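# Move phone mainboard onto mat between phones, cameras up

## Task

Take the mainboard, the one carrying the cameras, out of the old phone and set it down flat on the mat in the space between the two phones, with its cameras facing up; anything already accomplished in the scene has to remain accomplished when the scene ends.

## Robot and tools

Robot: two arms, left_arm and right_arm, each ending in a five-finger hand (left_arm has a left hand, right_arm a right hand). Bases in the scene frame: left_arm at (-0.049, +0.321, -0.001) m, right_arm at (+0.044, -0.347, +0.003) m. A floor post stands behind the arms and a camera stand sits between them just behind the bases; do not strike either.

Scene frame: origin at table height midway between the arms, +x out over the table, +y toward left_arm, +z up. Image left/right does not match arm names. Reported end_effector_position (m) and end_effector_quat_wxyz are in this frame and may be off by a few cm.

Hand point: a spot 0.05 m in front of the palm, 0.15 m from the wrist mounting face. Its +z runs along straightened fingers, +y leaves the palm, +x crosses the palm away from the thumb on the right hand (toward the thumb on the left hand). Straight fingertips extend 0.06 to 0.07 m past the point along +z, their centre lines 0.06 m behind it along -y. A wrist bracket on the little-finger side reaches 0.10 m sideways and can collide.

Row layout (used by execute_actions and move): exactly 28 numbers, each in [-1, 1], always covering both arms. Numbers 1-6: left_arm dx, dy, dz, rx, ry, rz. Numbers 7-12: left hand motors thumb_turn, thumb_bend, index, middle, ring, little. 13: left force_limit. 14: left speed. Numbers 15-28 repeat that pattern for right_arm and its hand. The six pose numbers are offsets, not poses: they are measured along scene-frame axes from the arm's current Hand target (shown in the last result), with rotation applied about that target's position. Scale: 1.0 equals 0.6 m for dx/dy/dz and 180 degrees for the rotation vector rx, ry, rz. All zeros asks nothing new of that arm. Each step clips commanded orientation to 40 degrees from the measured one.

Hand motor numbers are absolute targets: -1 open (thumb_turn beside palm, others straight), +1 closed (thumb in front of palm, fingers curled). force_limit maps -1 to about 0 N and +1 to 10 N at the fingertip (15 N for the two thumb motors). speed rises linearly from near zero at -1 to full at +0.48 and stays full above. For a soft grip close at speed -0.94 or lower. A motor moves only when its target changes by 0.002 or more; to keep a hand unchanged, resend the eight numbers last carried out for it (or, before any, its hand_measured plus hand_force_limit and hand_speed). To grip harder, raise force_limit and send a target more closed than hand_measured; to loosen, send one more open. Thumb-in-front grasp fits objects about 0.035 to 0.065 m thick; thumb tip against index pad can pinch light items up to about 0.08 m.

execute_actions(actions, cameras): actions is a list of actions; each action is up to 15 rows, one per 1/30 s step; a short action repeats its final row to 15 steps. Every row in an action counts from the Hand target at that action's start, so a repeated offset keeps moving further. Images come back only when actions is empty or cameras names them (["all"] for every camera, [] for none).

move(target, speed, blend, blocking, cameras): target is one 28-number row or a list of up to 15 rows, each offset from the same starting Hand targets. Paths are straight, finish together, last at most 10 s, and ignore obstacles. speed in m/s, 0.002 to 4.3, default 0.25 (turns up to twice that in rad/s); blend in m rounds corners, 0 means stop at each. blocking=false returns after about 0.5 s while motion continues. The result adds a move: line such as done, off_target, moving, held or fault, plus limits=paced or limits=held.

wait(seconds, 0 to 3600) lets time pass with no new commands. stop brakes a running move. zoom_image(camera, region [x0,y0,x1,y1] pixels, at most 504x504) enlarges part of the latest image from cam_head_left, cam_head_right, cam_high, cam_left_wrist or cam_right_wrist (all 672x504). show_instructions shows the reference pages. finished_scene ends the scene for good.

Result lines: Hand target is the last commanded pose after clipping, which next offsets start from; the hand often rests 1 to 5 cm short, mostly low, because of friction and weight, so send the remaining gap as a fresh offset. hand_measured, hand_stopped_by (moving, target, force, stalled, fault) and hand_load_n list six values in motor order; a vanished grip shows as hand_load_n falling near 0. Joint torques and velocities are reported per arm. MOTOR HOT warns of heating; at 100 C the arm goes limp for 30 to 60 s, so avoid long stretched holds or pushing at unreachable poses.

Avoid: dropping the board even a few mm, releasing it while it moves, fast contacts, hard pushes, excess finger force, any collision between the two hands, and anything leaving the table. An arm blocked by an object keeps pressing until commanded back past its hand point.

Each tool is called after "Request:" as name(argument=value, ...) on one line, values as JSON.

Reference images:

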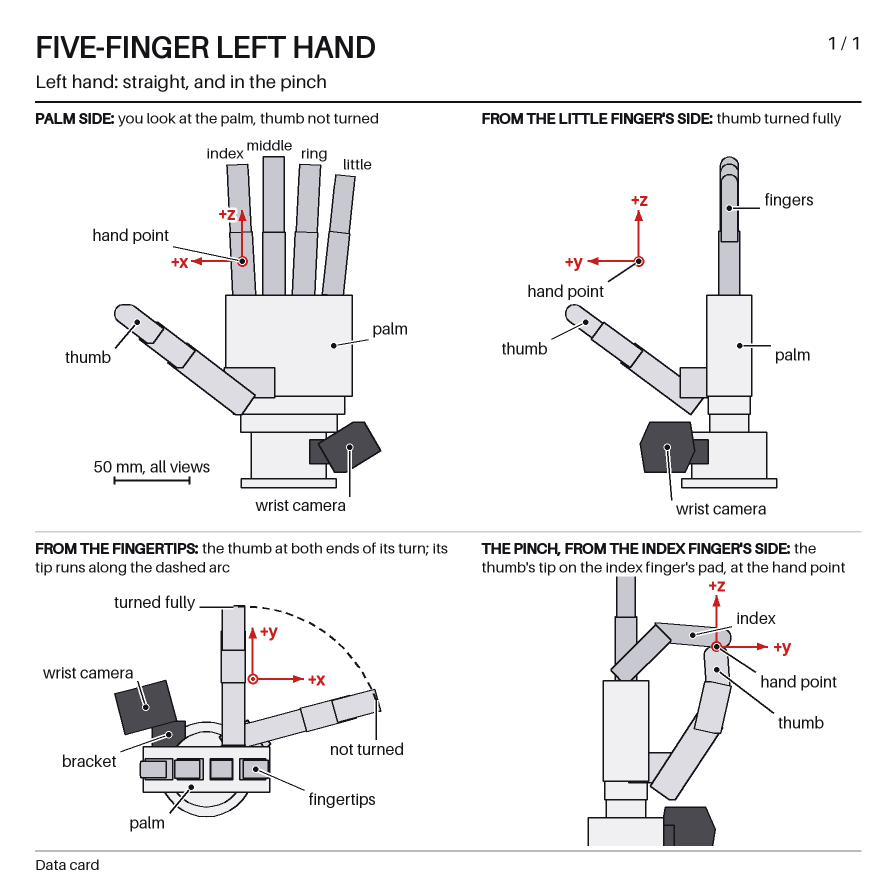

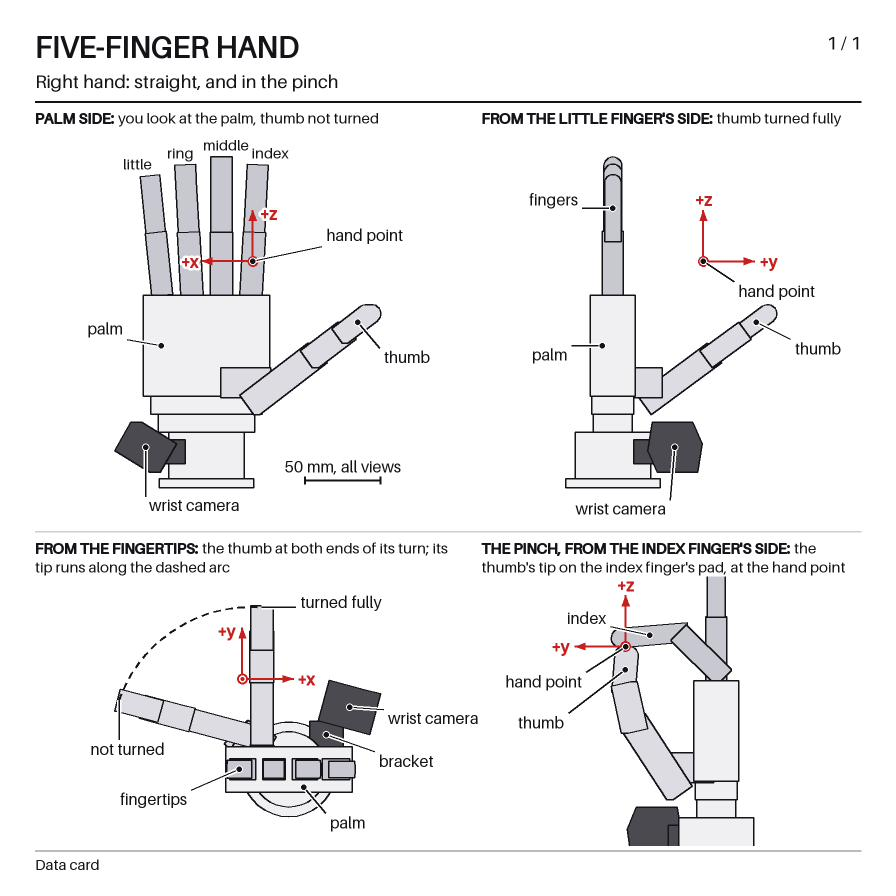

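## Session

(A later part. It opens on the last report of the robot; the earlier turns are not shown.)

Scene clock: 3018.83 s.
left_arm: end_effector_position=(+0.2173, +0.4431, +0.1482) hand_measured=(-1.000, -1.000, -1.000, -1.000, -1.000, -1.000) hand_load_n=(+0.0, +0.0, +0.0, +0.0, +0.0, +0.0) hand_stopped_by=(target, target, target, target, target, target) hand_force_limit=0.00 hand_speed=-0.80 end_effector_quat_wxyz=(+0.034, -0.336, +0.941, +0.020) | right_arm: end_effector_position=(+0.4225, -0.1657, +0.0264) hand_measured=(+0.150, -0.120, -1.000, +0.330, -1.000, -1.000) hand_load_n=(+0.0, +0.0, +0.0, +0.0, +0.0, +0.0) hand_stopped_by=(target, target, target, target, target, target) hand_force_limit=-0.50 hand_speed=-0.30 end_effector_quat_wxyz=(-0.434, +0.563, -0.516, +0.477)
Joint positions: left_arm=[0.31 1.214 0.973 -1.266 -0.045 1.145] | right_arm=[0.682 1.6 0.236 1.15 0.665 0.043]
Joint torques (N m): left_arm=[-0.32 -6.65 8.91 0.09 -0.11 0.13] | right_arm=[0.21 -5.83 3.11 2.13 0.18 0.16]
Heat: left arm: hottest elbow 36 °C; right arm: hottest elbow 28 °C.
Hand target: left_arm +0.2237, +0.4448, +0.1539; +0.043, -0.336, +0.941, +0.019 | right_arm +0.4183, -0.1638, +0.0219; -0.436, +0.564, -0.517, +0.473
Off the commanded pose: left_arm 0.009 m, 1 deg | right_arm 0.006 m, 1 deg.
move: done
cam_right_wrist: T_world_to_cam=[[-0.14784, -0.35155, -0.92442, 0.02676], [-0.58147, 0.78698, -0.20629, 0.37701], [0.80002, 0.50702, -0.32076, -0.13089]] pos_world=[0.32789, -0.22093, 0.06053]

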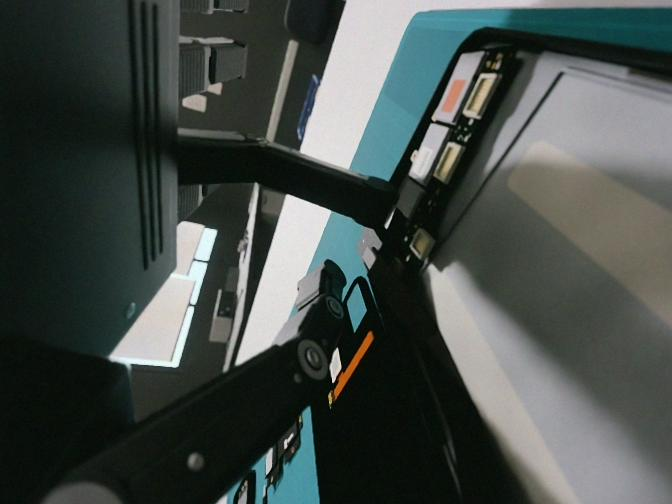

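Request:
move(target=[0,0,0,0,0,0,-1,-1,-1,-1,-1,-1,0,-0.8,0,0,0,0,0,0,0.9,-0.12,-1,0.33,-1,-1,-0.65,-0.85], speed=0.05, cameras=["cam_right_wrist"])

Request:
zoom_image(camera="cam_right_wrist", region=[290, 150, 430, 290])

Scene clock: 3034.43 s.
left_arm: end_effector_position=(+0.2173, +0.4431, +0.1482) hand_measured=(-1.000, -1.000, -1.000, -1.000, -1.000, -1.000) hand_load_n=(+0.5, +0.0, +0.0, +0.0, +0.0, +0.0) hand_stopped_by=(target, target, target, target, target, target) hand_force_limit=0.00 hand_speed=-0.80 end_effector_quat_wxyz=(+0.034, -0.336, +0.941, +0.020) | right_arm: end_effector_position=(+0.4226, -0.1657, +0.0265) hand_measured=(+0.538, -0.120, -1.000, +0.330, -1.000, -1.000) hand_load_n=(+2.5, +0.5, +0.0, +0.0, +0.0, +0.0) hand_stopped_by=(force, target, target, target, target, target) hand_force_limit=-0.65 hand_speed=-0.85 end_effector_quat_wxyz=(-0.434, +0.563, -0.516, +0.477)
Joint positions: left_arm=[0.31 1.214 0.973 -1.266 -0.045 1.145] | right_arm=[0.682 1.6 0.236 1.151 0.665 0.043]
Joint torques (N m): left_arm=[-0.44 -6.42 8.92 0.12 -0.1 0.13] | right_arm=[0.21 -5.77 3.11 2.1 0.17 0.16]
Heat: left arm: hottest elbow 36 °C; right arm: hottest elbow 28 °C.
Hand target: left_arm +0.2237, +0.4448, +0.1539; +0.043, -0.336, +0.941, +0.019 | right_arm +0.4184, -0.1638, +0.0220; -0.436, +0.564, -0.517, +0.473
Off the commanded pose: left_arm 0.009 m, 1 deg | right_arm 0.006 m, 1 deg.
move: done
cam_right_wrist: T_world_to_cam=[[-0.14753, -0.3513, -0.92456, 0.02681], [-0.58141, 0.78703, -0.20627, 0.37703], [0.80012, 0.50712, -0.32036, -0.13089]] pos_world=[0.32789, -0.22093, 0.06063]

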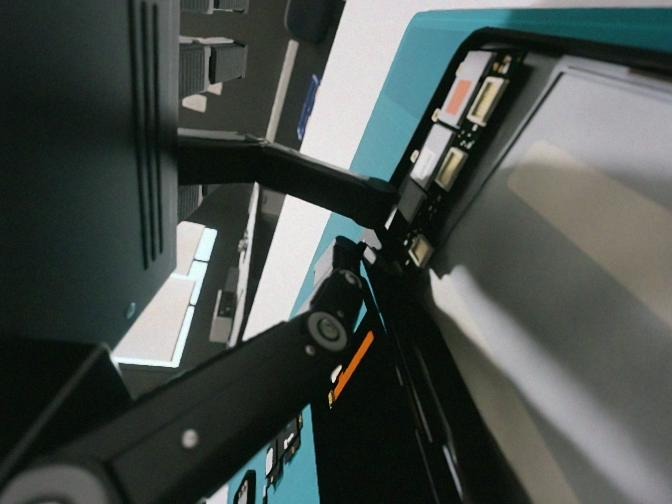

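Scaled by 3.600 from the camera's image (finer frame: 960x720).

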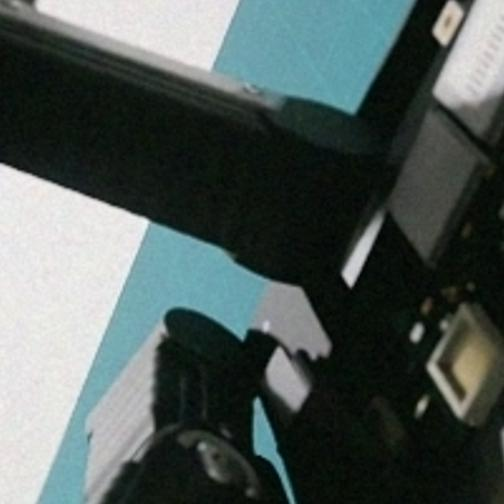

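Request:
move(target=[0,0,0,0,0,0,-1,-1,-1,-1,-1,-1,0,-0.8,0,0,0,0,0,0,1.0,-0.12,-1,0.33,-1,-1,-0.4,-0.88], speed=0.05, cameras=["cam_right_wrist"])

Request:
zoom_image(camera="cam_right_wrist", region=[290, 150, 430, 290])

Scene clock: 3041.13 s.
left_arm: end_effector_position=(+0.2173, +0.4431, +0.1482) hand_measured=(-1.000, -1.000, -1.000, -1.000, -1.000, -1.000) hand_load_n=(+0.0, +0.0, +0.0, +0.0, +0.0, +0.0) hand_stopped_by=(target, target, target, target, target, target) hand_force_limit=0.00 hand_speed=-0.80 end_effector_quat_wxyz=(+0.034, -0.336, +0.941, +0.020) | right_arm: end_effector_position=(+0.4226, -0.1657, +0.0265) hand_measured=(+0.552, -0.120, -1.000, +0.330, -1.000, -1.000) hand_load_n=(+6.0, +1.0, +0.0, +0.0, +0.0, +0.0) hand_stopped_by=(force, target, target, target, target, target) hand_force_limit=-0.40 hand_speed=-0.88 end_effector_quat_wxyz=(-0.434, +0.563, -0.516, +0.477)
Joint positions: left_arm=[0.31 1.214 0.973 -1.266 -0.045 1.145] | right_arm=[0.682 1.6 0.236 1.151 0.665 0.043]
Joint torques (N m): left_arm=[-0.44 -6.48 8.91 0.13 -0.11 0.13] | right_arm=[0.21 -5.83 3.11 2.1 0.18 0.16]
Heat: left arm: hottest elbow 36 °C; right arm: hottest elbow 28 °C.
Hand target: left_arm +0.2237, +0.4448, +0.1539; +0.043, -0.336, +0.941, +0.019 | right_arm +0.4184, -0.1638, +0.0220; -0.436, +0.564, -0.517, +0.473
Off the commanded pose: left_arm 0.009 m, 1 deg | right_arm 0.006 m, 1 deg.
move: done
cam_right_wrist: T_world_to_cam=[[-0.14753, -0.3513, -0.92456, 0.02681], [-0.58141, 0.78703, -0.20627, 0.37703], [0.80012, 0.50712, -0.32036, -0.13089]] pos_world=[0.32789, -0.22093, 0.06063]

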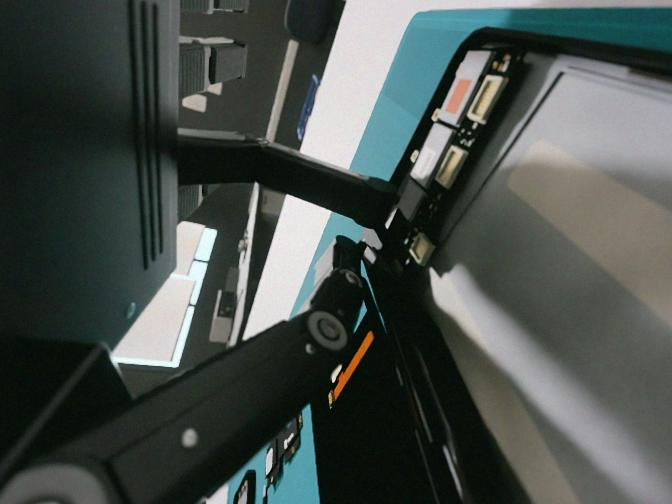

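Scaled by 3.600 from the camera's image (finer frame: 960x720).

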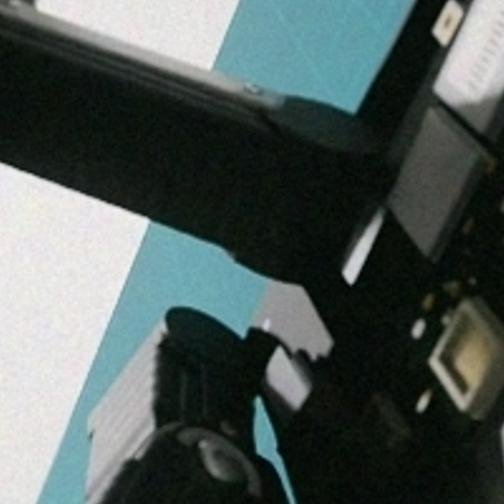

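Request:
move(target=[0,0,0,0,0,0,-1,-1,-1,-1,-1,-1,0,-0.8,0,0,0.02,0,0,0,1.0,-0.12,-1,0.33,-1,-1,-0.4,-0.88], speed=0.03, cameras=["cam_right_wrist"])

Request:
zoom_image(camera="cam_right_wrist", region=[290, 40, 540, 300])

Scene clock: 3050.13 s.
left_arm: end_effector_position=(+0.2173, +0.4431, +0.1482) hand_measured=(-1.000, -1.000, -1.000, -1.000, -1.000, -1.000) hand_load_n=(+0.0, +0.0, +0.0, +0.0, +0.0, +0.0) hand_stopped_by=(target, target, target, target, target, target) hand_force_limit=0.00 hand_speed=-0.80 end_effector_quat_wxyz=(+0.034, -0.336, +0.941, +0.020) | right_arm: end_effector_position=(+0.4223, -0.1659, +0.0346) hand_measured=(+0.552, -0.120, -1.000, +0.330, -1.000, -1.000) hand_load_n=(+6.0, +0.5, +0.0, +0.5, +0.0, +0.0) hand_stopped_by=(force, target, target, target, target, target) hand_force_limit=-0.40 hand_speed=-0.88 end_effector_quat_wxyz=(-0.434, +0.563, -0.516, +0.477)
Joint positions: left_arm=[0.31 1.214 0.973 -1.266 -0.045 1.145] | right_arm=[0.682 1.548 0.236 1.098 0.665 0.043]
Joint torques (N m): left_arm=[-0.44 -6.48 8.92 0.13 -0.11 0.14] | right_arm=[0.21 -7.24 3.64 1.07 0.18 0.15]
Heat: left arm: hottest elbow 36 °C; right arm: hottest elbow 27 °C.
Hand target: left_arm +0.2237, +0.4448, +0.1539; +0.043, -0.336, +0.941, +0.019 | right_arm +0.4184, -0.1639, +0.0339; -0.436, +0.564, -0.517, +0.473
Off the commanded pose: left_arm 0.009 m, 1 deg | right_arm 0.004 m, 1 deg.
move: done
cam_right_wrist: T_world_to_cam=[[-0.14784, -0.35155, -0.92442, 0.03422], [-0.58147, 0.78698, -0.20629, 0.37869], [0.80002, 0.50702, -0.32076, -0.12792]] pos_world=[0.32759, -0.22113, 0.06873]

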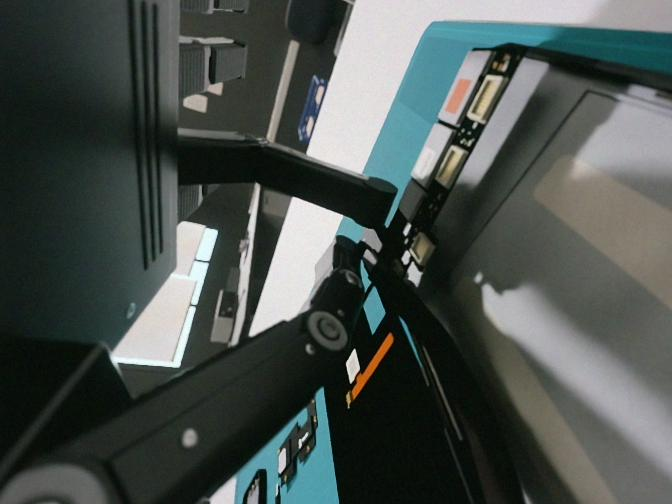

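Scaled by 1.938 from the camera's image (finer frame: 960x720).

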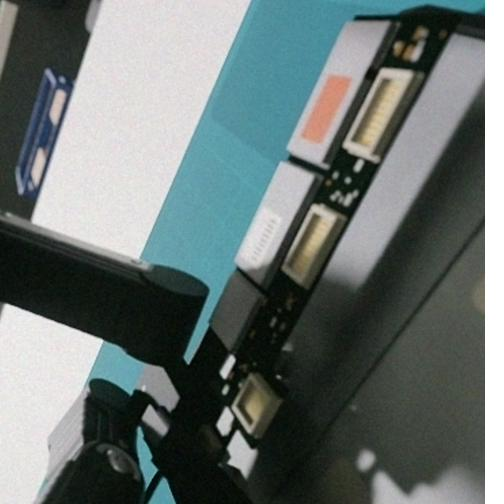

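Request:
move(target=[0,0,0,0,0,0,-1,-1,-1,-1,-1,-1,0,-0.8,0,0,0.03,0,0,0,1.0,-0.12,-1,0.33,-1,-1,-0.4,-0.88], speed=0.03, cameras=["cam_right_wrist"])

Request:
zoom_image(camera="cam_right_wrist", region=[290, 40, 600, 350])

Scene clock: 3059.70 s.
left_arm: end_effector_position=(+0.2173, +0.4431, +0.1482) hand_measured=(-1.000, -1.000, -1.000, -1.000, -1.000, -1.000) hand_load_n=(+0.0, +0.0, +0.0, +0.0, +0.0, +0.0) hand_stopped_by=(target, target, target, target, target, target) hand_force_limit=0.00 hand_speed=-0.80 end_effector_quat_wxyz=(+0.034, -0.336, +0.941, +0.020) | right_arm: end_effector_position=(+0.4200, -0.1677, +0.0505) hand_measured=(+0.552, -0.120, -1.000, +0.330, -1.000, -1.000) hand_load_n=(+6.0, +1.0, +0.0, +0.0, +0.0, -0.5) hand_stopped_by=(force, target, target, target, target, target) hand_force_limit=-0.40 hand_speed=-0.88 end_effector_quat_wxyz=(-0.432, +0.565, -0.516, +0.477)
Joint positions: left_arm=[0.31 1.214 0.973 -1.266 -0.045 1.145] | right_arm=[0.682 1.437 0.236 0.981 0.665 0.043]
Joint torques (N m): left_arm=[-0.44 -6.48 8.92 0.09 -0.11 0.14] | right_arm=[0.21 -6.59 5.12 1.01 0.18 0.16]
Heat: left arm: hottest elbow 36 °C; right arm: hottest elbow 27 °C.
Hand target: left_arm +0.2237, +0.4448, +0.1539; +0.043, -0.336, +0.941, +0.019 | right_arm +0.4184, -0.1639, +0.0520; -0.436, +0.564, -0.517, +0.474
Off the commanded pose: left_arm 0.009 m, 1 deg | right_arm 0.004 m, 1 deg.
move: done
cam_right_wrist: T_world_to_cam=[[-0.15221, -0.35504, -0.92238, 0.04915], [-0.58244, 0.7862, -0.20651, 0.38245], [0.79849, 0.5058, -0.32646, -0.11943]] pos_world=[0.3256, -0.22283, 0.08532]

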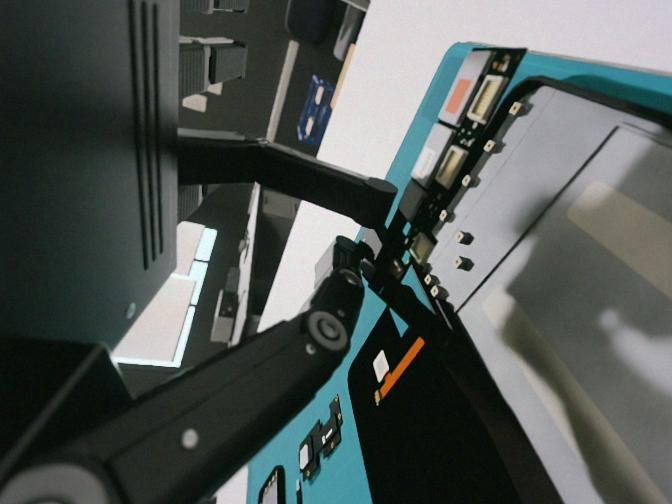

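Scaled by 1.626 from the camera's image (finer frame: 960x720).

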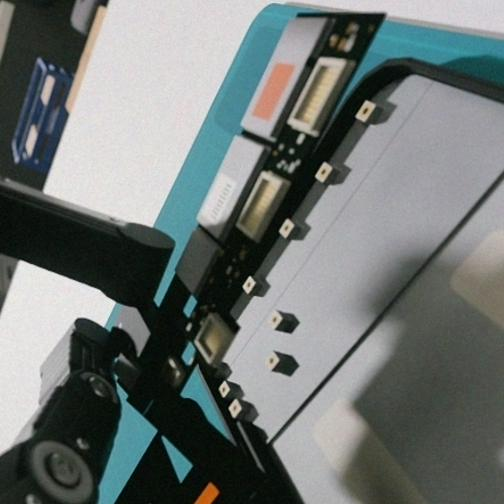

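Request:
wait(seconds=0, cameras=["cam_head_left", "cam_head_right", "cam_high", "cam_right_wrist"])

Request:
zoom_image(camera="cam_head_left", region=[330, 290, 430, 390])

Request:
zoom_image(camera="cam_right_wrist", region=[340, 200, 600, 460])

Request:
zoom_image(camera="cam_high", region=[260, 290, 370, 390])

Scene clock: 3071.57 s.
left_arm: end_effector_position=(+0.2173, +0.4431, +0.1482) hand_measured=(-1.000, -1.000, -1.000, -1.000, -1.000, -1.000) hand_load_n=(+0.0, +0.0, +0.0, +0.0, +0.0, +0.0) hand_stopped_by=(target, target, target, target, target, target) hand_force_limit=0.00 hand_speed=-0.80 end_effector_quat_wxyz=(+0.034, -0.336, +0.941, +0.020) | right_arm: end_effector_position=(+0.4200, -0.1677, +0.0505) hand_measured=(+0.552, -0.120, -1.000, +0.330, -1.000, -1.000) hand_load_n=(+6.0, +1.0, +0.0, +0.0, -0.5, +0.0) hand_stopped_by=(force, target, target, target, target, target) hand_force_limit=-0.40 hand_speed=-0.88 end_effector_quat_wxyz=(-0.432, +0.565, -0.516, +0.477)
Joint positions: left_arm=[0.31 1.214 0.973 -1.266 -0.045 1.145] | right_arm=[0.682 1.437 0.236 0.98 0.665 0.043]
Joint torques (N m): left_arm=[-0.5 -6.53 8.92 0.1 -0.11 0.13] | right_arm=[0.15 -6.59 5.12 1.09 0.19 0.15]
Heat: left arm: hottest elbow 36 °C; right arm: hottest elbow 28 °C.
Hand target: left_arm +0.2237, +0.4448, +0.1539; +0.043, -0.336, +0.941, +0.019 | right_arm +0.4184, -0.1639, +0.0520; -0.436, +0.564, -0.517, +0.473
Off the commanded pose: left_arm 0.009 m, 1 deg | right_arm 0.004 m, 1 deg.
cam_right_wrist: T_world_to_cam=[[-0.15252, -0.35529, -0.92223, 0.04916], [-0.5825, 0.78616, -0.20653, 0.3824], [0.79839, 0.5057, -0.32686, -0.1193]] pos_world=[0.3255, -0.22283, 0.08532]

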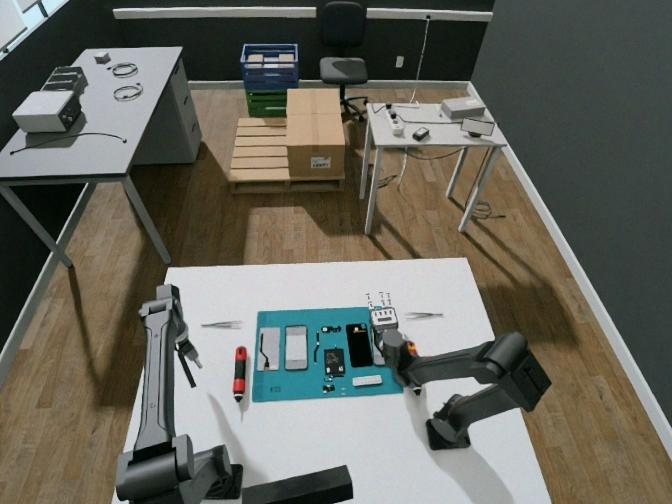

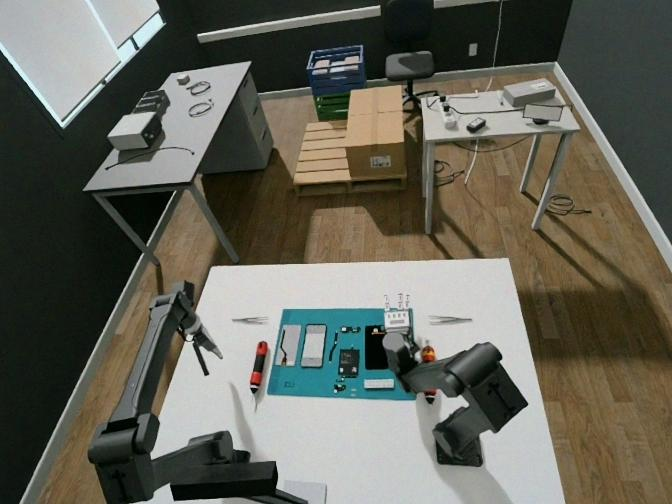

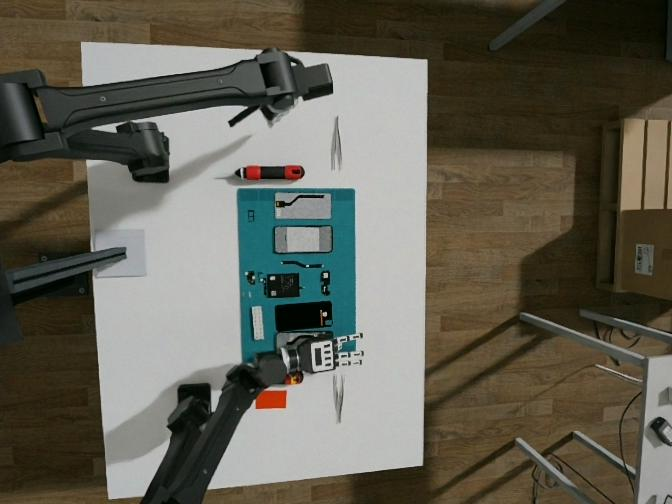

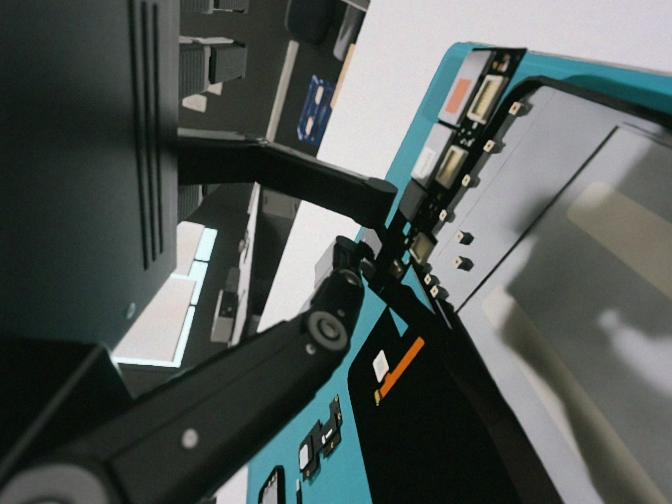

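Scaled by 5.040 from the camera's image (finer frame: 960x720).

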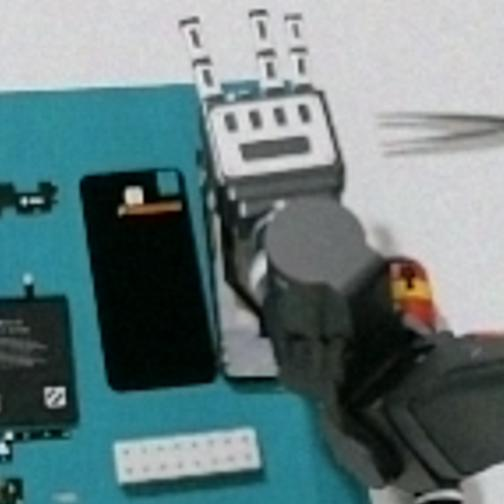

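Scaled by 1.938 from the camera's image (finer frame: 960x720).

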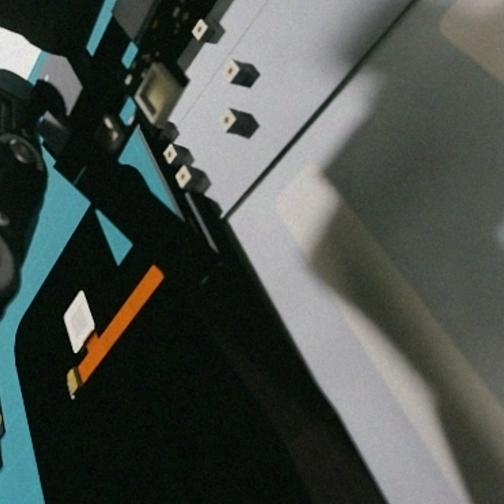

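Scaled by 4.582 from the camera's image (finer frame: 960x720).

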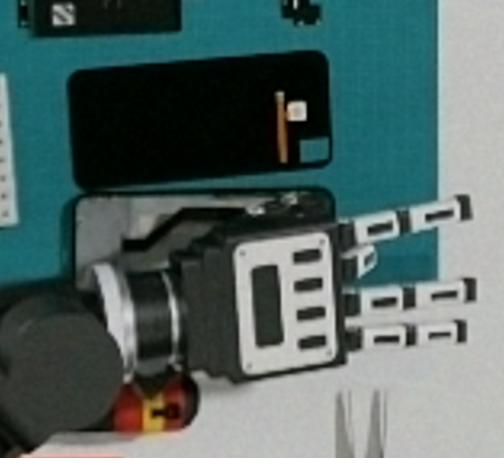

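Request:
zoom_image(camera="cam_right_wrist", region=[350, 220, 470, 340])

Request:
zoom_image(camera="cam_right_wrist", region=[400, 270, 620, 490])

Scaled by 4.200 from the camera's image (finer frame: 960x720).

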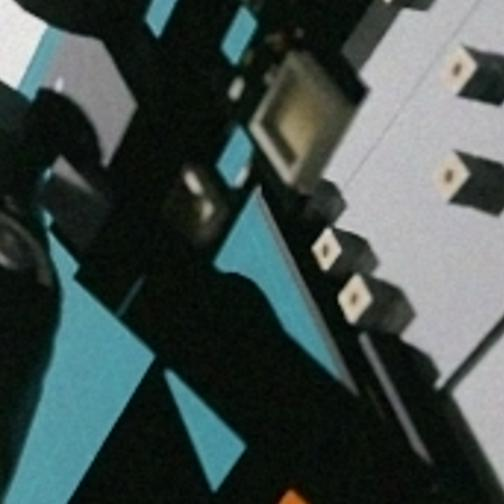

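Scaled by 2.291 from the camera's image (finer frame: 960x720).

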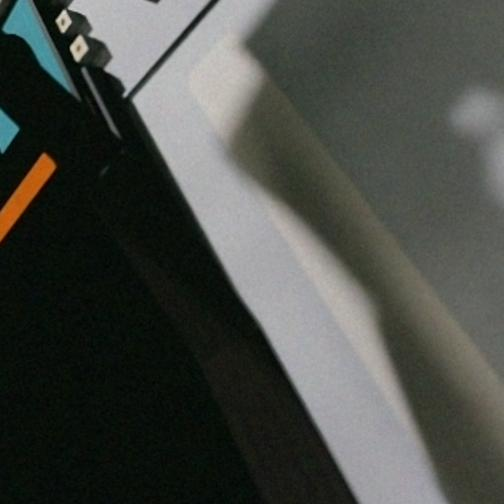

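Request:
move(target=[0,0,0,0,0,0,-1,-1,-1,-1,-1,-1,0,-0.8,0.035,0,0.01,0,0,0,1.0,-0.12,-1,0.33,-1,-1,-0.4,-0.88], speed=0.03, cameras=["cam_right_wrist"])

Request:
zoom_image(camera="cam_right_wrist", region=[330, 200, 530, 400])

Scene clock: 3104.93 s.
left_arm: end_effector_position=(+0.2173, +0.4431, +0.1482) hand_measured=(-1.000, -1.000, -1.000, -1.000, -1.000, -1.000) hand_load_n=(+0.0, +0.0, +0.0, +0.0, +0.0, +0.0) hand_stopped_by=(target, target, target, target, target, target) hand_force_limit=0.00 hand_speed=-0.80 end_effector_quat_wxyz=(+0.034, -0.336, +0.941, +0.020) | right_arm: end_effector_position=(+0.4284, -0.1673, +0.0499) hand_measured=(+0.552, -0.120, -1.000, +0.330, -1.000, -1.000) hand_load_n=(+6.0, +1.0, +0.0, +0.5, +0.0, -0.5) hand_stopped_by=(force, target, target, target, target, target) hand_force_limit=-0.40 hand_speed=-0.88 end_effector_quat_wxyz=(-0.431, +0.571, -0.517, +0.470)
Joint positions: left_arm=[0.31 1.214 0.973 -1.266 -0.045 1.145] | right_arm=[0.652 1.437 0.256 0.949 0.623 0.043]
Joint torques (N m): left_arm=[-0.5 -6.59 8.92 0.06 -0.1 0.13] | right_arm=[-1.61 -6.3 7.43 1.1 -0.02 0.02]
Heat: left arm: hottest elbow 36 °C; right arm: hottest elbow 28 °C.
Hand target: left_arm +0.2237, +0.4448, +0.1539; +0.043, -0.336, +0.941, +0.019 | right_arm +0.4394, -0.1639, +0.0580; -0.436, +0.564, -0.517, +0.474
Off the commanded pose: left_arm 0.009 m, 1 deg | right_arm 0.014 m, 1 deg.
move: off_target (right_arm)
cam_right_wrist: T_world_to_cam=[[-0.16179, -0.35636, -0.92023, 0.05381], [-0.59449, 0.77951, -0.19735, 0.39045], [0.78766, 0.51514, -0.33798, -0.11969]] pos_world=[0.3351, -0.22353, 0.08612]

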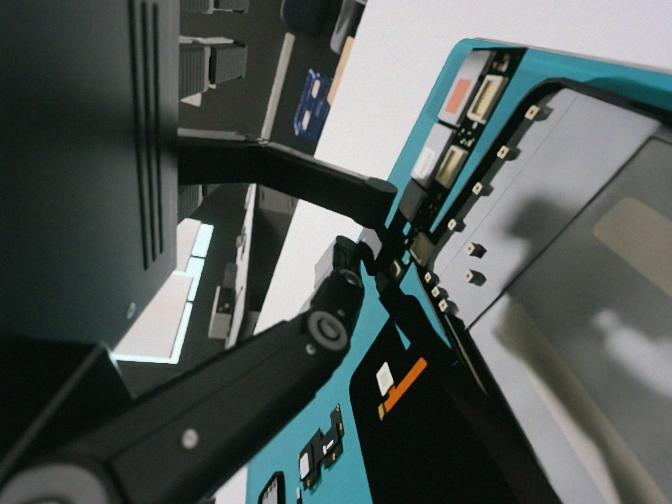

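Scaled by 2.520 from the camera's image (finer frame: 960x720).

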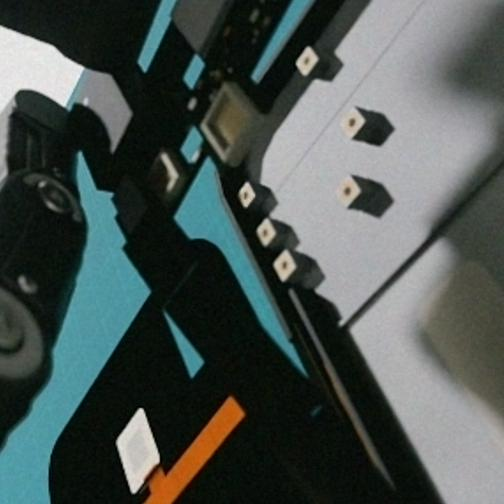

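Request:
move(target=[0,0,0,0,0,0,-1,-1,-1,-1,-1,-1,0,-0.8,0.03,0.0,0.01,0,0,0,1.0,-0.12,-1,0.33,-1,-1,-0.4,-0.88], speed=0.03, cameras=["cam_right_wrist", "cam_head_right"])

Request:
zoom_image(camera="cam_right_wrist", region=[330, 200, 530, 400])

Scene clock: 3115.30 s.
left_arm: end_effector_position=(+0.2173, +0.4431, +0.1482) hand_measured=(-1.000, -1.000, -1.000, -1.000, -1.000, -1.000) hand_load_n=(+0.0, +0.0, +0.0, +0.0, +0.0, +0.0) hand_stopped_by=(target, target, target, target, target, target) hand_force_limit=0.00 hand_speed=-0.80 end_effector_quat_wxyz=(+0.034, -0.336, +0.941, +0.020) | right_arm: end_effector_position=(+0.4466, -0.1659, +0.0582) hand_measured=(+0.552, -0.120, -1.000, +0.330, -1.000, -1.000) hand_load_n=(+5.5, +0.5, +0.0, -0.5, +0.0, +0.0) hand_stopped_by=(force, target, target, target, target, target) hand_force_limit=-0.40 hand_speed=-0.88 end_effector_quat_wxyz=(-0.436, +0.567, -0.519, +0.468)
Joint positions: left_arm=[0.31 1.214 0.973 -1.266 -0.045 1.145] | right_arm=[0.614 1.437 0.298 0.919 0.586 0.042]
Joint torques (N m): left_arm=[-0.38 -6.53 8.88 0.1 -0.11 0.14] | right_arm=[-1.61 -6.18 7.83 1.1 0 -0.07]
Heat: left arm: hottest elbow 36 °C; right arm: hottest elbow 28 °C.
Hand target: left_arm +0.2237, +0.4448, +0.1539; +0.043, -0.336, +0.941, +0.019 | right_arm +0.4574, -0.1638, +0.0641; -0.436, +0.564, -0.517, +0.473
Off the commanded pose: left_arm 0.009 m, 1 deg | right_arm 0.012 m, 1 deg.
move: off_target (right_arm)
cam_right_wrist: T_world_to_cam=[[-0.15832, -0.344, -0.92553, 0.06565], [-0.59235, 0.78303, -0.18971, 0.40095], [0.78998, 0.5182, -0.32773, -0.13304]] pos_world=[0.353, -0.22243, 0.09323]
Images, in order (width x height): cam_head_right 672x504, cam_right_wrist 672x504.

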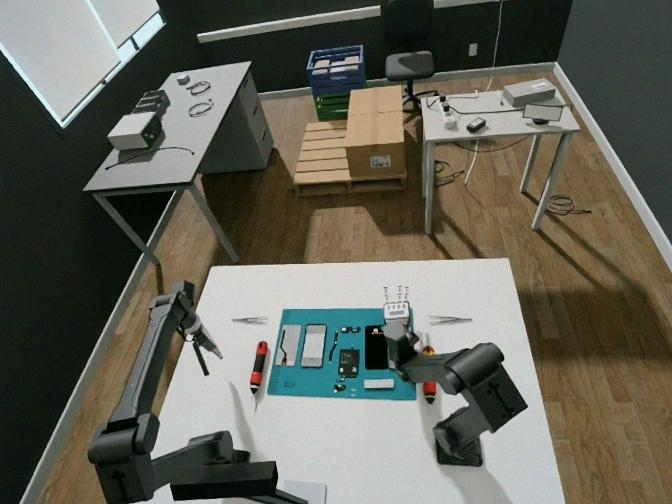

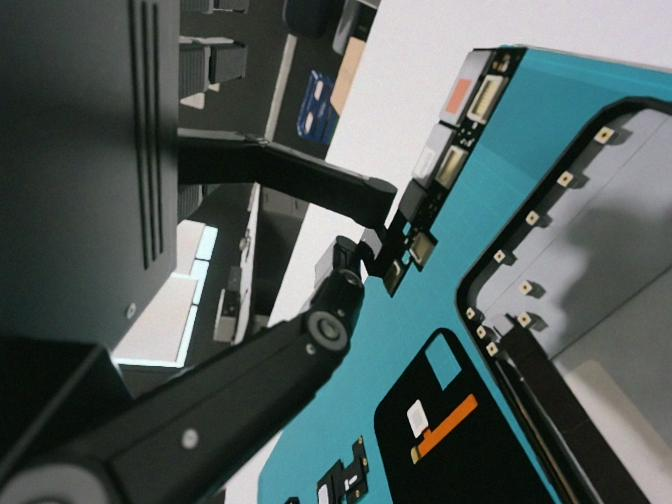

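Scaled by 2.520 from the camera's image (finer frame: 960x720).

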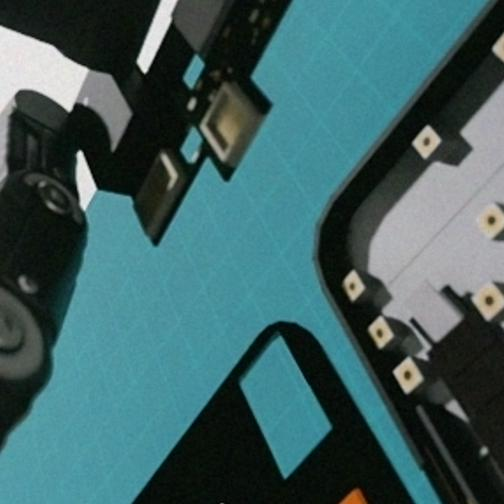

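Request:
move(target=[[0,0,0,0,0,0,-1,-1,-1,-1,-1,-1,0,-0.8,0,0,0.035,0,0,0,1.0,-0.12,-1,0.33,-1,-1,-0.4,-0.88],[0,0,0,0,0,0,-1,-1,-1,-1,-1,-1,0,-0.8,-0.109,0.2563,0.035,0,0,0,1.0,-0.12,-1,0.33,-1,-1,-0.4,-0.88]], speed=0.06, blend=0.02, cameras=["cam_right_wrist", "cam_head_right", "cam_high"])

Request:
zoom_image(camera="cam_right_wrist", region=[300, 40, 620, 360])

Scene clock: 3170.63 s.
left_arm: end_effector_position=(+0.2173, +0.4431, +0.1482) hand_measured=(-1.000, -1.000, -1.000, -1.000, -1.000, -1.000) hand_load_n=(+0.0, +0.0, +0.0, +0.0, +0.0, +0.0) hand_stopped_by=(target, target, target, target, target, target) hand_force_limit=0.00 hand_speed=-0.80 end_effector_quat_wxyz=(+0.034, -0.336, +0.941, +0.020) | right_arm: end_effector_position=(+0.3886, -0.0236, +0.0812) hand_measured=(+0.552, -0.120, -1.000, +0.330, -1.000, -1.000) hand_load_n=(+6.0, +0.5, +0.0, -0.5, +0.0, +0.0) hand_stopped_by=(force, target, target, target, target, target) hand_force_limit=-0.40 hand_speed=-0.88 end_effector_quat_wxyz=(-0.429, +0.568, -0.514, +0.478)
Joint positions: left_arm=[0.31 1.214 0.973 -1.266 -0.045 1.145] | right_arm=[1.08 1.478 0.513 0.608 1.047 0.209]
Joint torques (N m): left_arm=[-0.26 -6.53 8.96 0.12 -0.1 0.13] | right_arm=[0.03 -7.18 9.29 0.77 0.34 0.2]
Heat: left arm: hottest elbow 37 °C; right arm: hottest elbow 29 °C.
Hand target: left_arm +0.2237, +0.4448, +0.1539; +0.043, -0.336, +0.941, +0.019 | right_arm +0.3920, -0.0100, +0.0850; -0.436, +0.564, -0.517, +0.473
Off the commanded pose: left_arm 0.009 m, 1 deg | right_arm 0.015 m, 1 deg.
move: off_target (right_arm); blend cut to 0.0105 m at target 1
cam_right_wrist: T_world_to_cam=[[-0.15435, -0.36375, -0.91862, 0.12425], [-0.58511, 0.78284, -0.21167, 0.25855], [0.79613, 0.50482, -0.33367, -0.15567]] pos_world=[0.2944, -0.07862, 0.11692]
Images, in order (width x height): cam_head_right 672x504, cam_high 672x504, cam_right_wrist 672x504.

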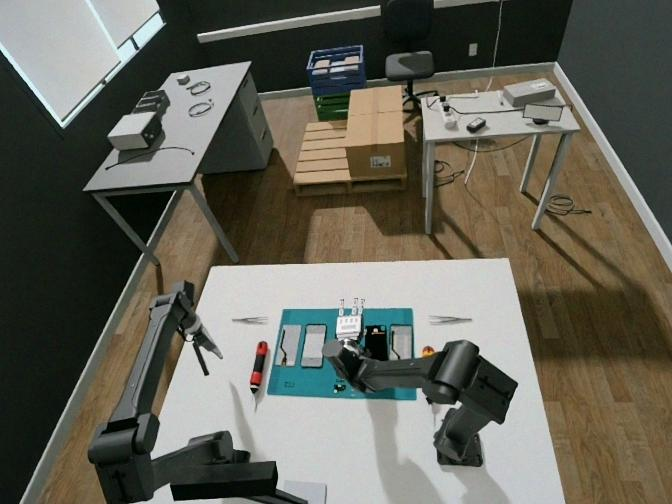

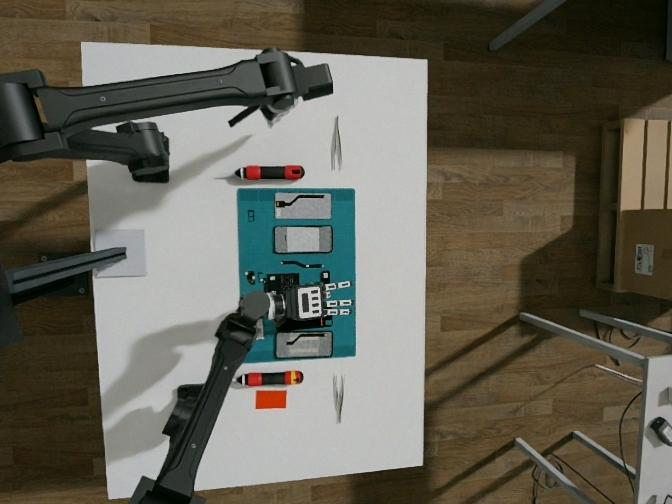

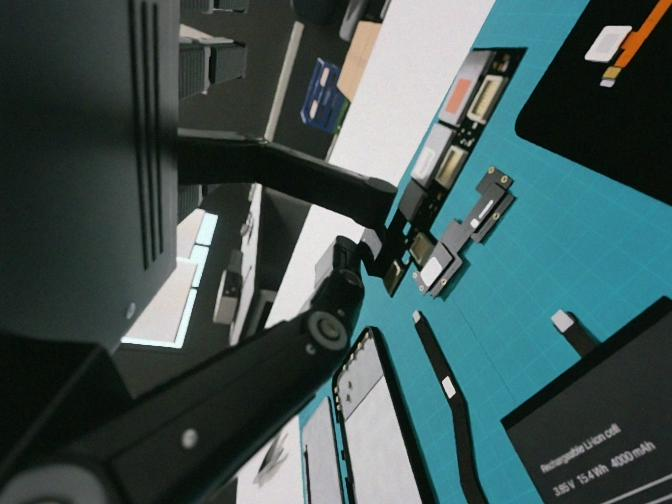

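Scaled by 1.575 from the camera's image (finer frame: 960x720).

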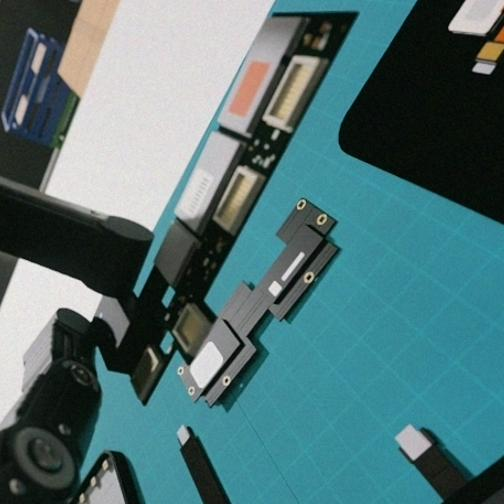

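Request:
move(target=[0,0,0,0,0,0,-1,-1,-1,-1,-1,-1,0,-0.8,0.012,0.03,-0.03,0,0,0,1.0,-0.12,-1,0.33,-1,-1,-0.4,-0.88], speed=0.05, cameras=["cam_right_wrist"])

Request:
zoom_image(camera="cam_right_wrist", region=[300, 40, 620, 360])

Scene clock: 3211.03 s.
left_arm: end_effector_position=(+0.2173, +0.4431, +0.1482) hand_measured=(-1.000, -1.000, -1.000, -1.000, -1.000, -1.000) hand_load_n=(+0.0, -0.5, +0.0, +0.0, +0.0, +0.0) hand_stopped_by=(target, target, target, target, target, target) hand_force_limit=0.00 hand_speed=-0.80 end_effector_quat_wxyz=(+0.034, -0.336, +0.941, +0.020) | right_arm: end_effector_position=(+0.3954, -0.0079, +0.0613) hand_measured=(+0.552, -0.120, -1.000, +0.330, -1.000, -1.000) hand_load_n=(+6.0, +0.5, +0.0, +0.0, -0.5, -0.5) hand_stopped_by=(force, target, target, target, target, target) hand_force_limit=-0.40 hand_speed=-0.88 end_effector_quat_wxyz=(-0.422, +0.573, -0.513, +0.479)
Joint positions: left_arm=[0.31 1.214 0.973 -1.266 -0.045 1.145] | right_arm=[1.085 1.574 0.556 0.637 1.052 0.216]
Joint torques (N m): left_arm=[-0.26 -6.42 8.95 0.08 -0.11 0.13] | right_arm=[0.15 -8.29 8.69 1.8 0.36 0.18]
Heat: left arm: hottest elbow 37 °C; right arm: hottest elbow 31 °C.
Hand target: left_arm +0.2237, +0.4448, +0.1539; +0.043, -0.336, +0.941, +0.019 | right_arm +0.3993, +0.0079, +0.0670; -0.436, +0.564, -0.517, +0.474
Off the commanded pose: left_arm 0.009 m, 1 deg | right_arm 0.017 m, 2 deg.
move: off_target (right_arm)
cam_right_wrist: T_world_to_cam=[[-0.16404, -0.37775, -0.91126, 0.11589], [-0.58604, 0.78041, -0.21801, 0.24671], [0.79351, 0.49827, -0.3494, -0.17367]] pos_world=[0.3014, -0.06222, 0.09871]

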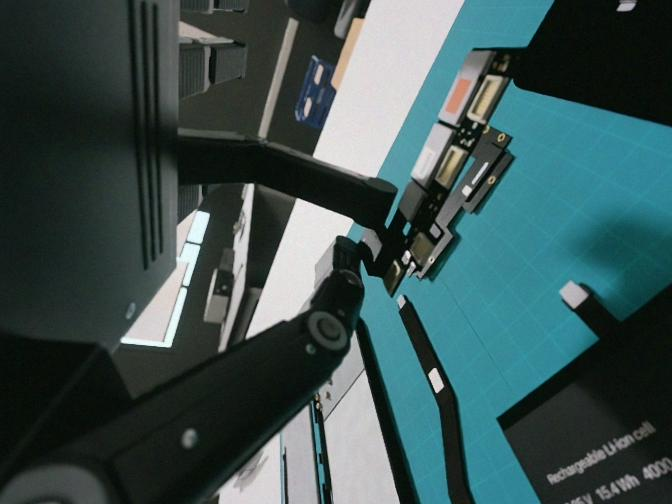

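Scaled by 1.575 from the camera's image (finer frame: 960x720).

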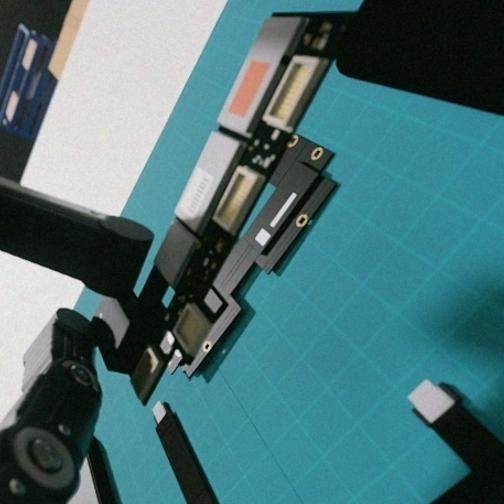

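Request:
move(target=[0,0,0,0,0,0,-1,-1,-1,-1,-1,-1,0,-0.8,0.002,0.008,-0.042,0,0,0,1.0,-0.12,-1,0.33,-1,-1,-0.4,-0.88], speed=0.05, cameras=["cam_right_wrist"])

Request:
zoom_image(camera="cam_right_wrist", region=[300, 40, 620, 360])

Scene clock: 3230.33 s.
left_arm: end_effector_position=(+0.2173, +0.4431, +0.1482) hand_measured=(-1.000, -1.000, -1.000, -1.000, -1.000, -1.000) hand_load_n=(+0.0, +0.0, +0.5, +0.0, +0.0, +0.0) hand_stopped_by=(target, target, target, target, target, target) hand_force_limit=0.00 hand_speed=-0.80 end_effector_quat_wxyz=(+0.034, -0.336, +0.941, +0.020) | right_arm: end_effector_position=(+0.3974, -0.0020, +0.0382) hand_measured=(+0.552, -0.120, -1.000, +0.330, -1.000, -1.000) hand_load_n=(+6.0, +1.0, +0.0, +0.0, +0.0, +0.0) hand_stopped_by=(force, target, target, target, target, target) hand_force_limit=-0.40 hand_speed=-0.88 end_effector_quat_wxyz=(-0.423, +0.572, -0.514, +0.479)
Joint positions: left_arm=[0.31 1.214 0.973 -1.266 -0.045 1.145] | right_arm=[1.087 1.664 0.562 0.722 1.055 0.219]
Joint torques (N m): left_arm=[-0.44 -6.48 8.92 0.08 -0.11 0.13] | right_arm=[0.21 -8.94 7.82 1.76 0.35 0.17]
Heat: left arm: hottest elbow 37 °C; right arm: hottest elbow 31 °C.
Hand target: left_arm +0.2237, +0.4448, +0.1539; +0.043, -0.336, +0.941, +0.019 | right_arm +0.4004, +0.0128, +0.0419; -0.436, +0.564, -0.517, +0.473
Off the commanded pose: left_arm 0.009 m, 1 deg | right_arm 0.015 m, 2 deg.
move: off_target (right_arm)
cam_right_wrist: T_world_to_cam=[[-0.16294, -0.37371, -0.91312, 0.09712], [-0.58525, 0.7817, -0.21549, 0.2379], [0.79431, 0.49929, -0.34608, -0.18676]] pos_world=[0.3034, -0.05642, 0.07531]

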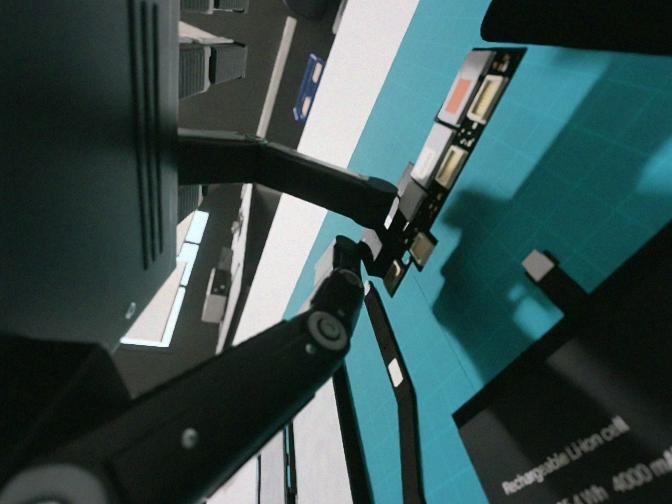

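Scaled by 1.575 from the camera's image (finer frame: 960x720).

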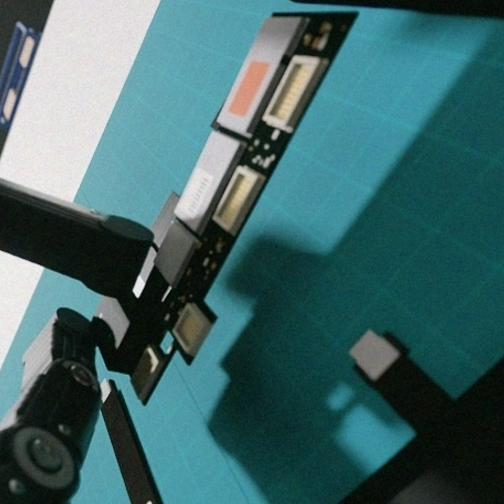

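Request:
move(target=[0,0,0,0,0,0,-1,-1,-1,-1,-1,-1,0,-0.8,0.0,-0.002,-0.018,0,0,0,1.0,-0.12,-1,0.33,-1,-1,-0.4,-0.88], speed=0.03, cameras=["cam_right_wrist"])

Request:
zoom_image(camera="cam_right_wrist", region=[300, 40, 620, 360])

Scene clock: 3242.73 s.
left_arm: end_effector_position=(+0.2173, +0.4431, +0.1482) hand_measured=(-1.000, -1.000, -1.000, -1.000, -1.000, -1.000) hand_load_n=(+0.0, +0.0, +0.0, +0.0, +0.0, +0.0) hand_stopped_by=(target, target, target, target, target, target) hand_force_limit=0.00 hand_speed=-0.80 end_effector_quat_wxyz=(+0.034, -0.336, +0.941, +0.020) | right_arm: end_effector_position=(+0.3982, -0.0005, +0.0295) hand_measured=(+0.552, -0.120, -1.000, +0.330, -1.000, -1.000) hand_load_n=(+5.5, +1.0, +0.0, +0.0, -0.5, +0.0) hand_stopped_by=(force, target, target, target, target, target) hand_force_limit=-0.40 hand_speed=-0.88 end_effector_quat_wxyz=(-0.426, +0.570, -0.515, +0.478)
Joint positions: left_arm=[0.31 1.214 0.973 -1.266 -0.045 1.145] | right_arm=[1.087 1.7 0.562 0.764 1.055 0.219]
Joint torques (N m): left_arm=[-0.26 -6.48 8.92 0.1 -0.1 0.13] | right_arm=[0.03 -9.17 7.12 1.69 0.3 0.15]
Heat: left arm: hottest elbow 37 °C; right arm: hottest elbow 30 °C.
Hand target: left_arm +0.2237, +0.4448, +0.1539; +0.043, -0.336, +0.941, +0.019 | right_arm +0.4004, +0.0116, +0.0310; -0.436, +0.564, -0.517, +0.473
Off the commanded pose: left_arm 0.009 m, 1 deg | right_arm 0.012 m, 2 deg.
move: off_target (right_arm)
cam_right_wrist: T_world_to_cam=[[-0.16026, -0.36882, -0.91558, 0.08885], [-0.58461, 0.78285, -0.21302, 0.235], [0.79533, 0.50112, -0.34107, -0.19172]] pos_world=[0.3041, -0.05512, 0.06602]

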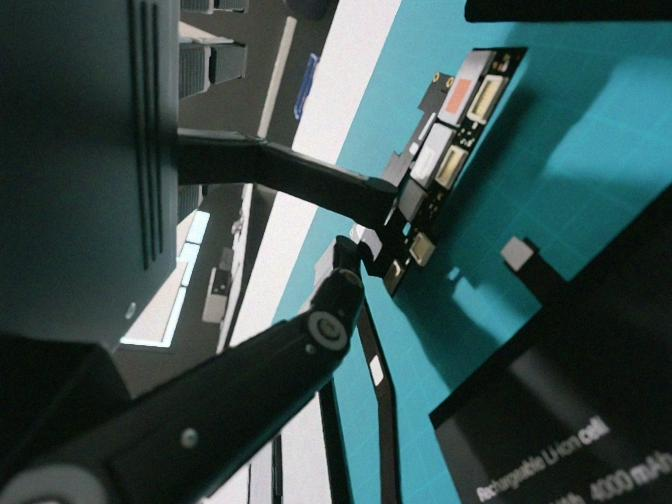

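Scaled by 1.575 from the camera's image (finer frame: 960x720).

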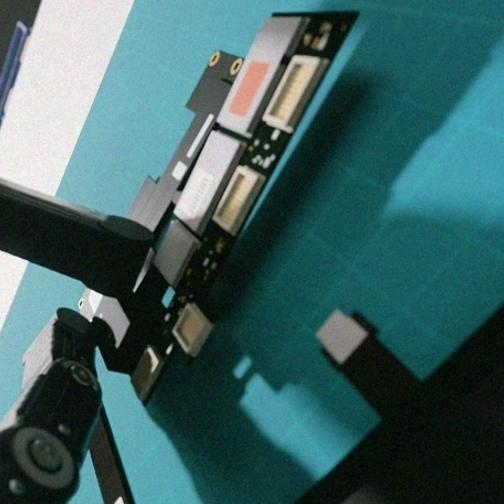

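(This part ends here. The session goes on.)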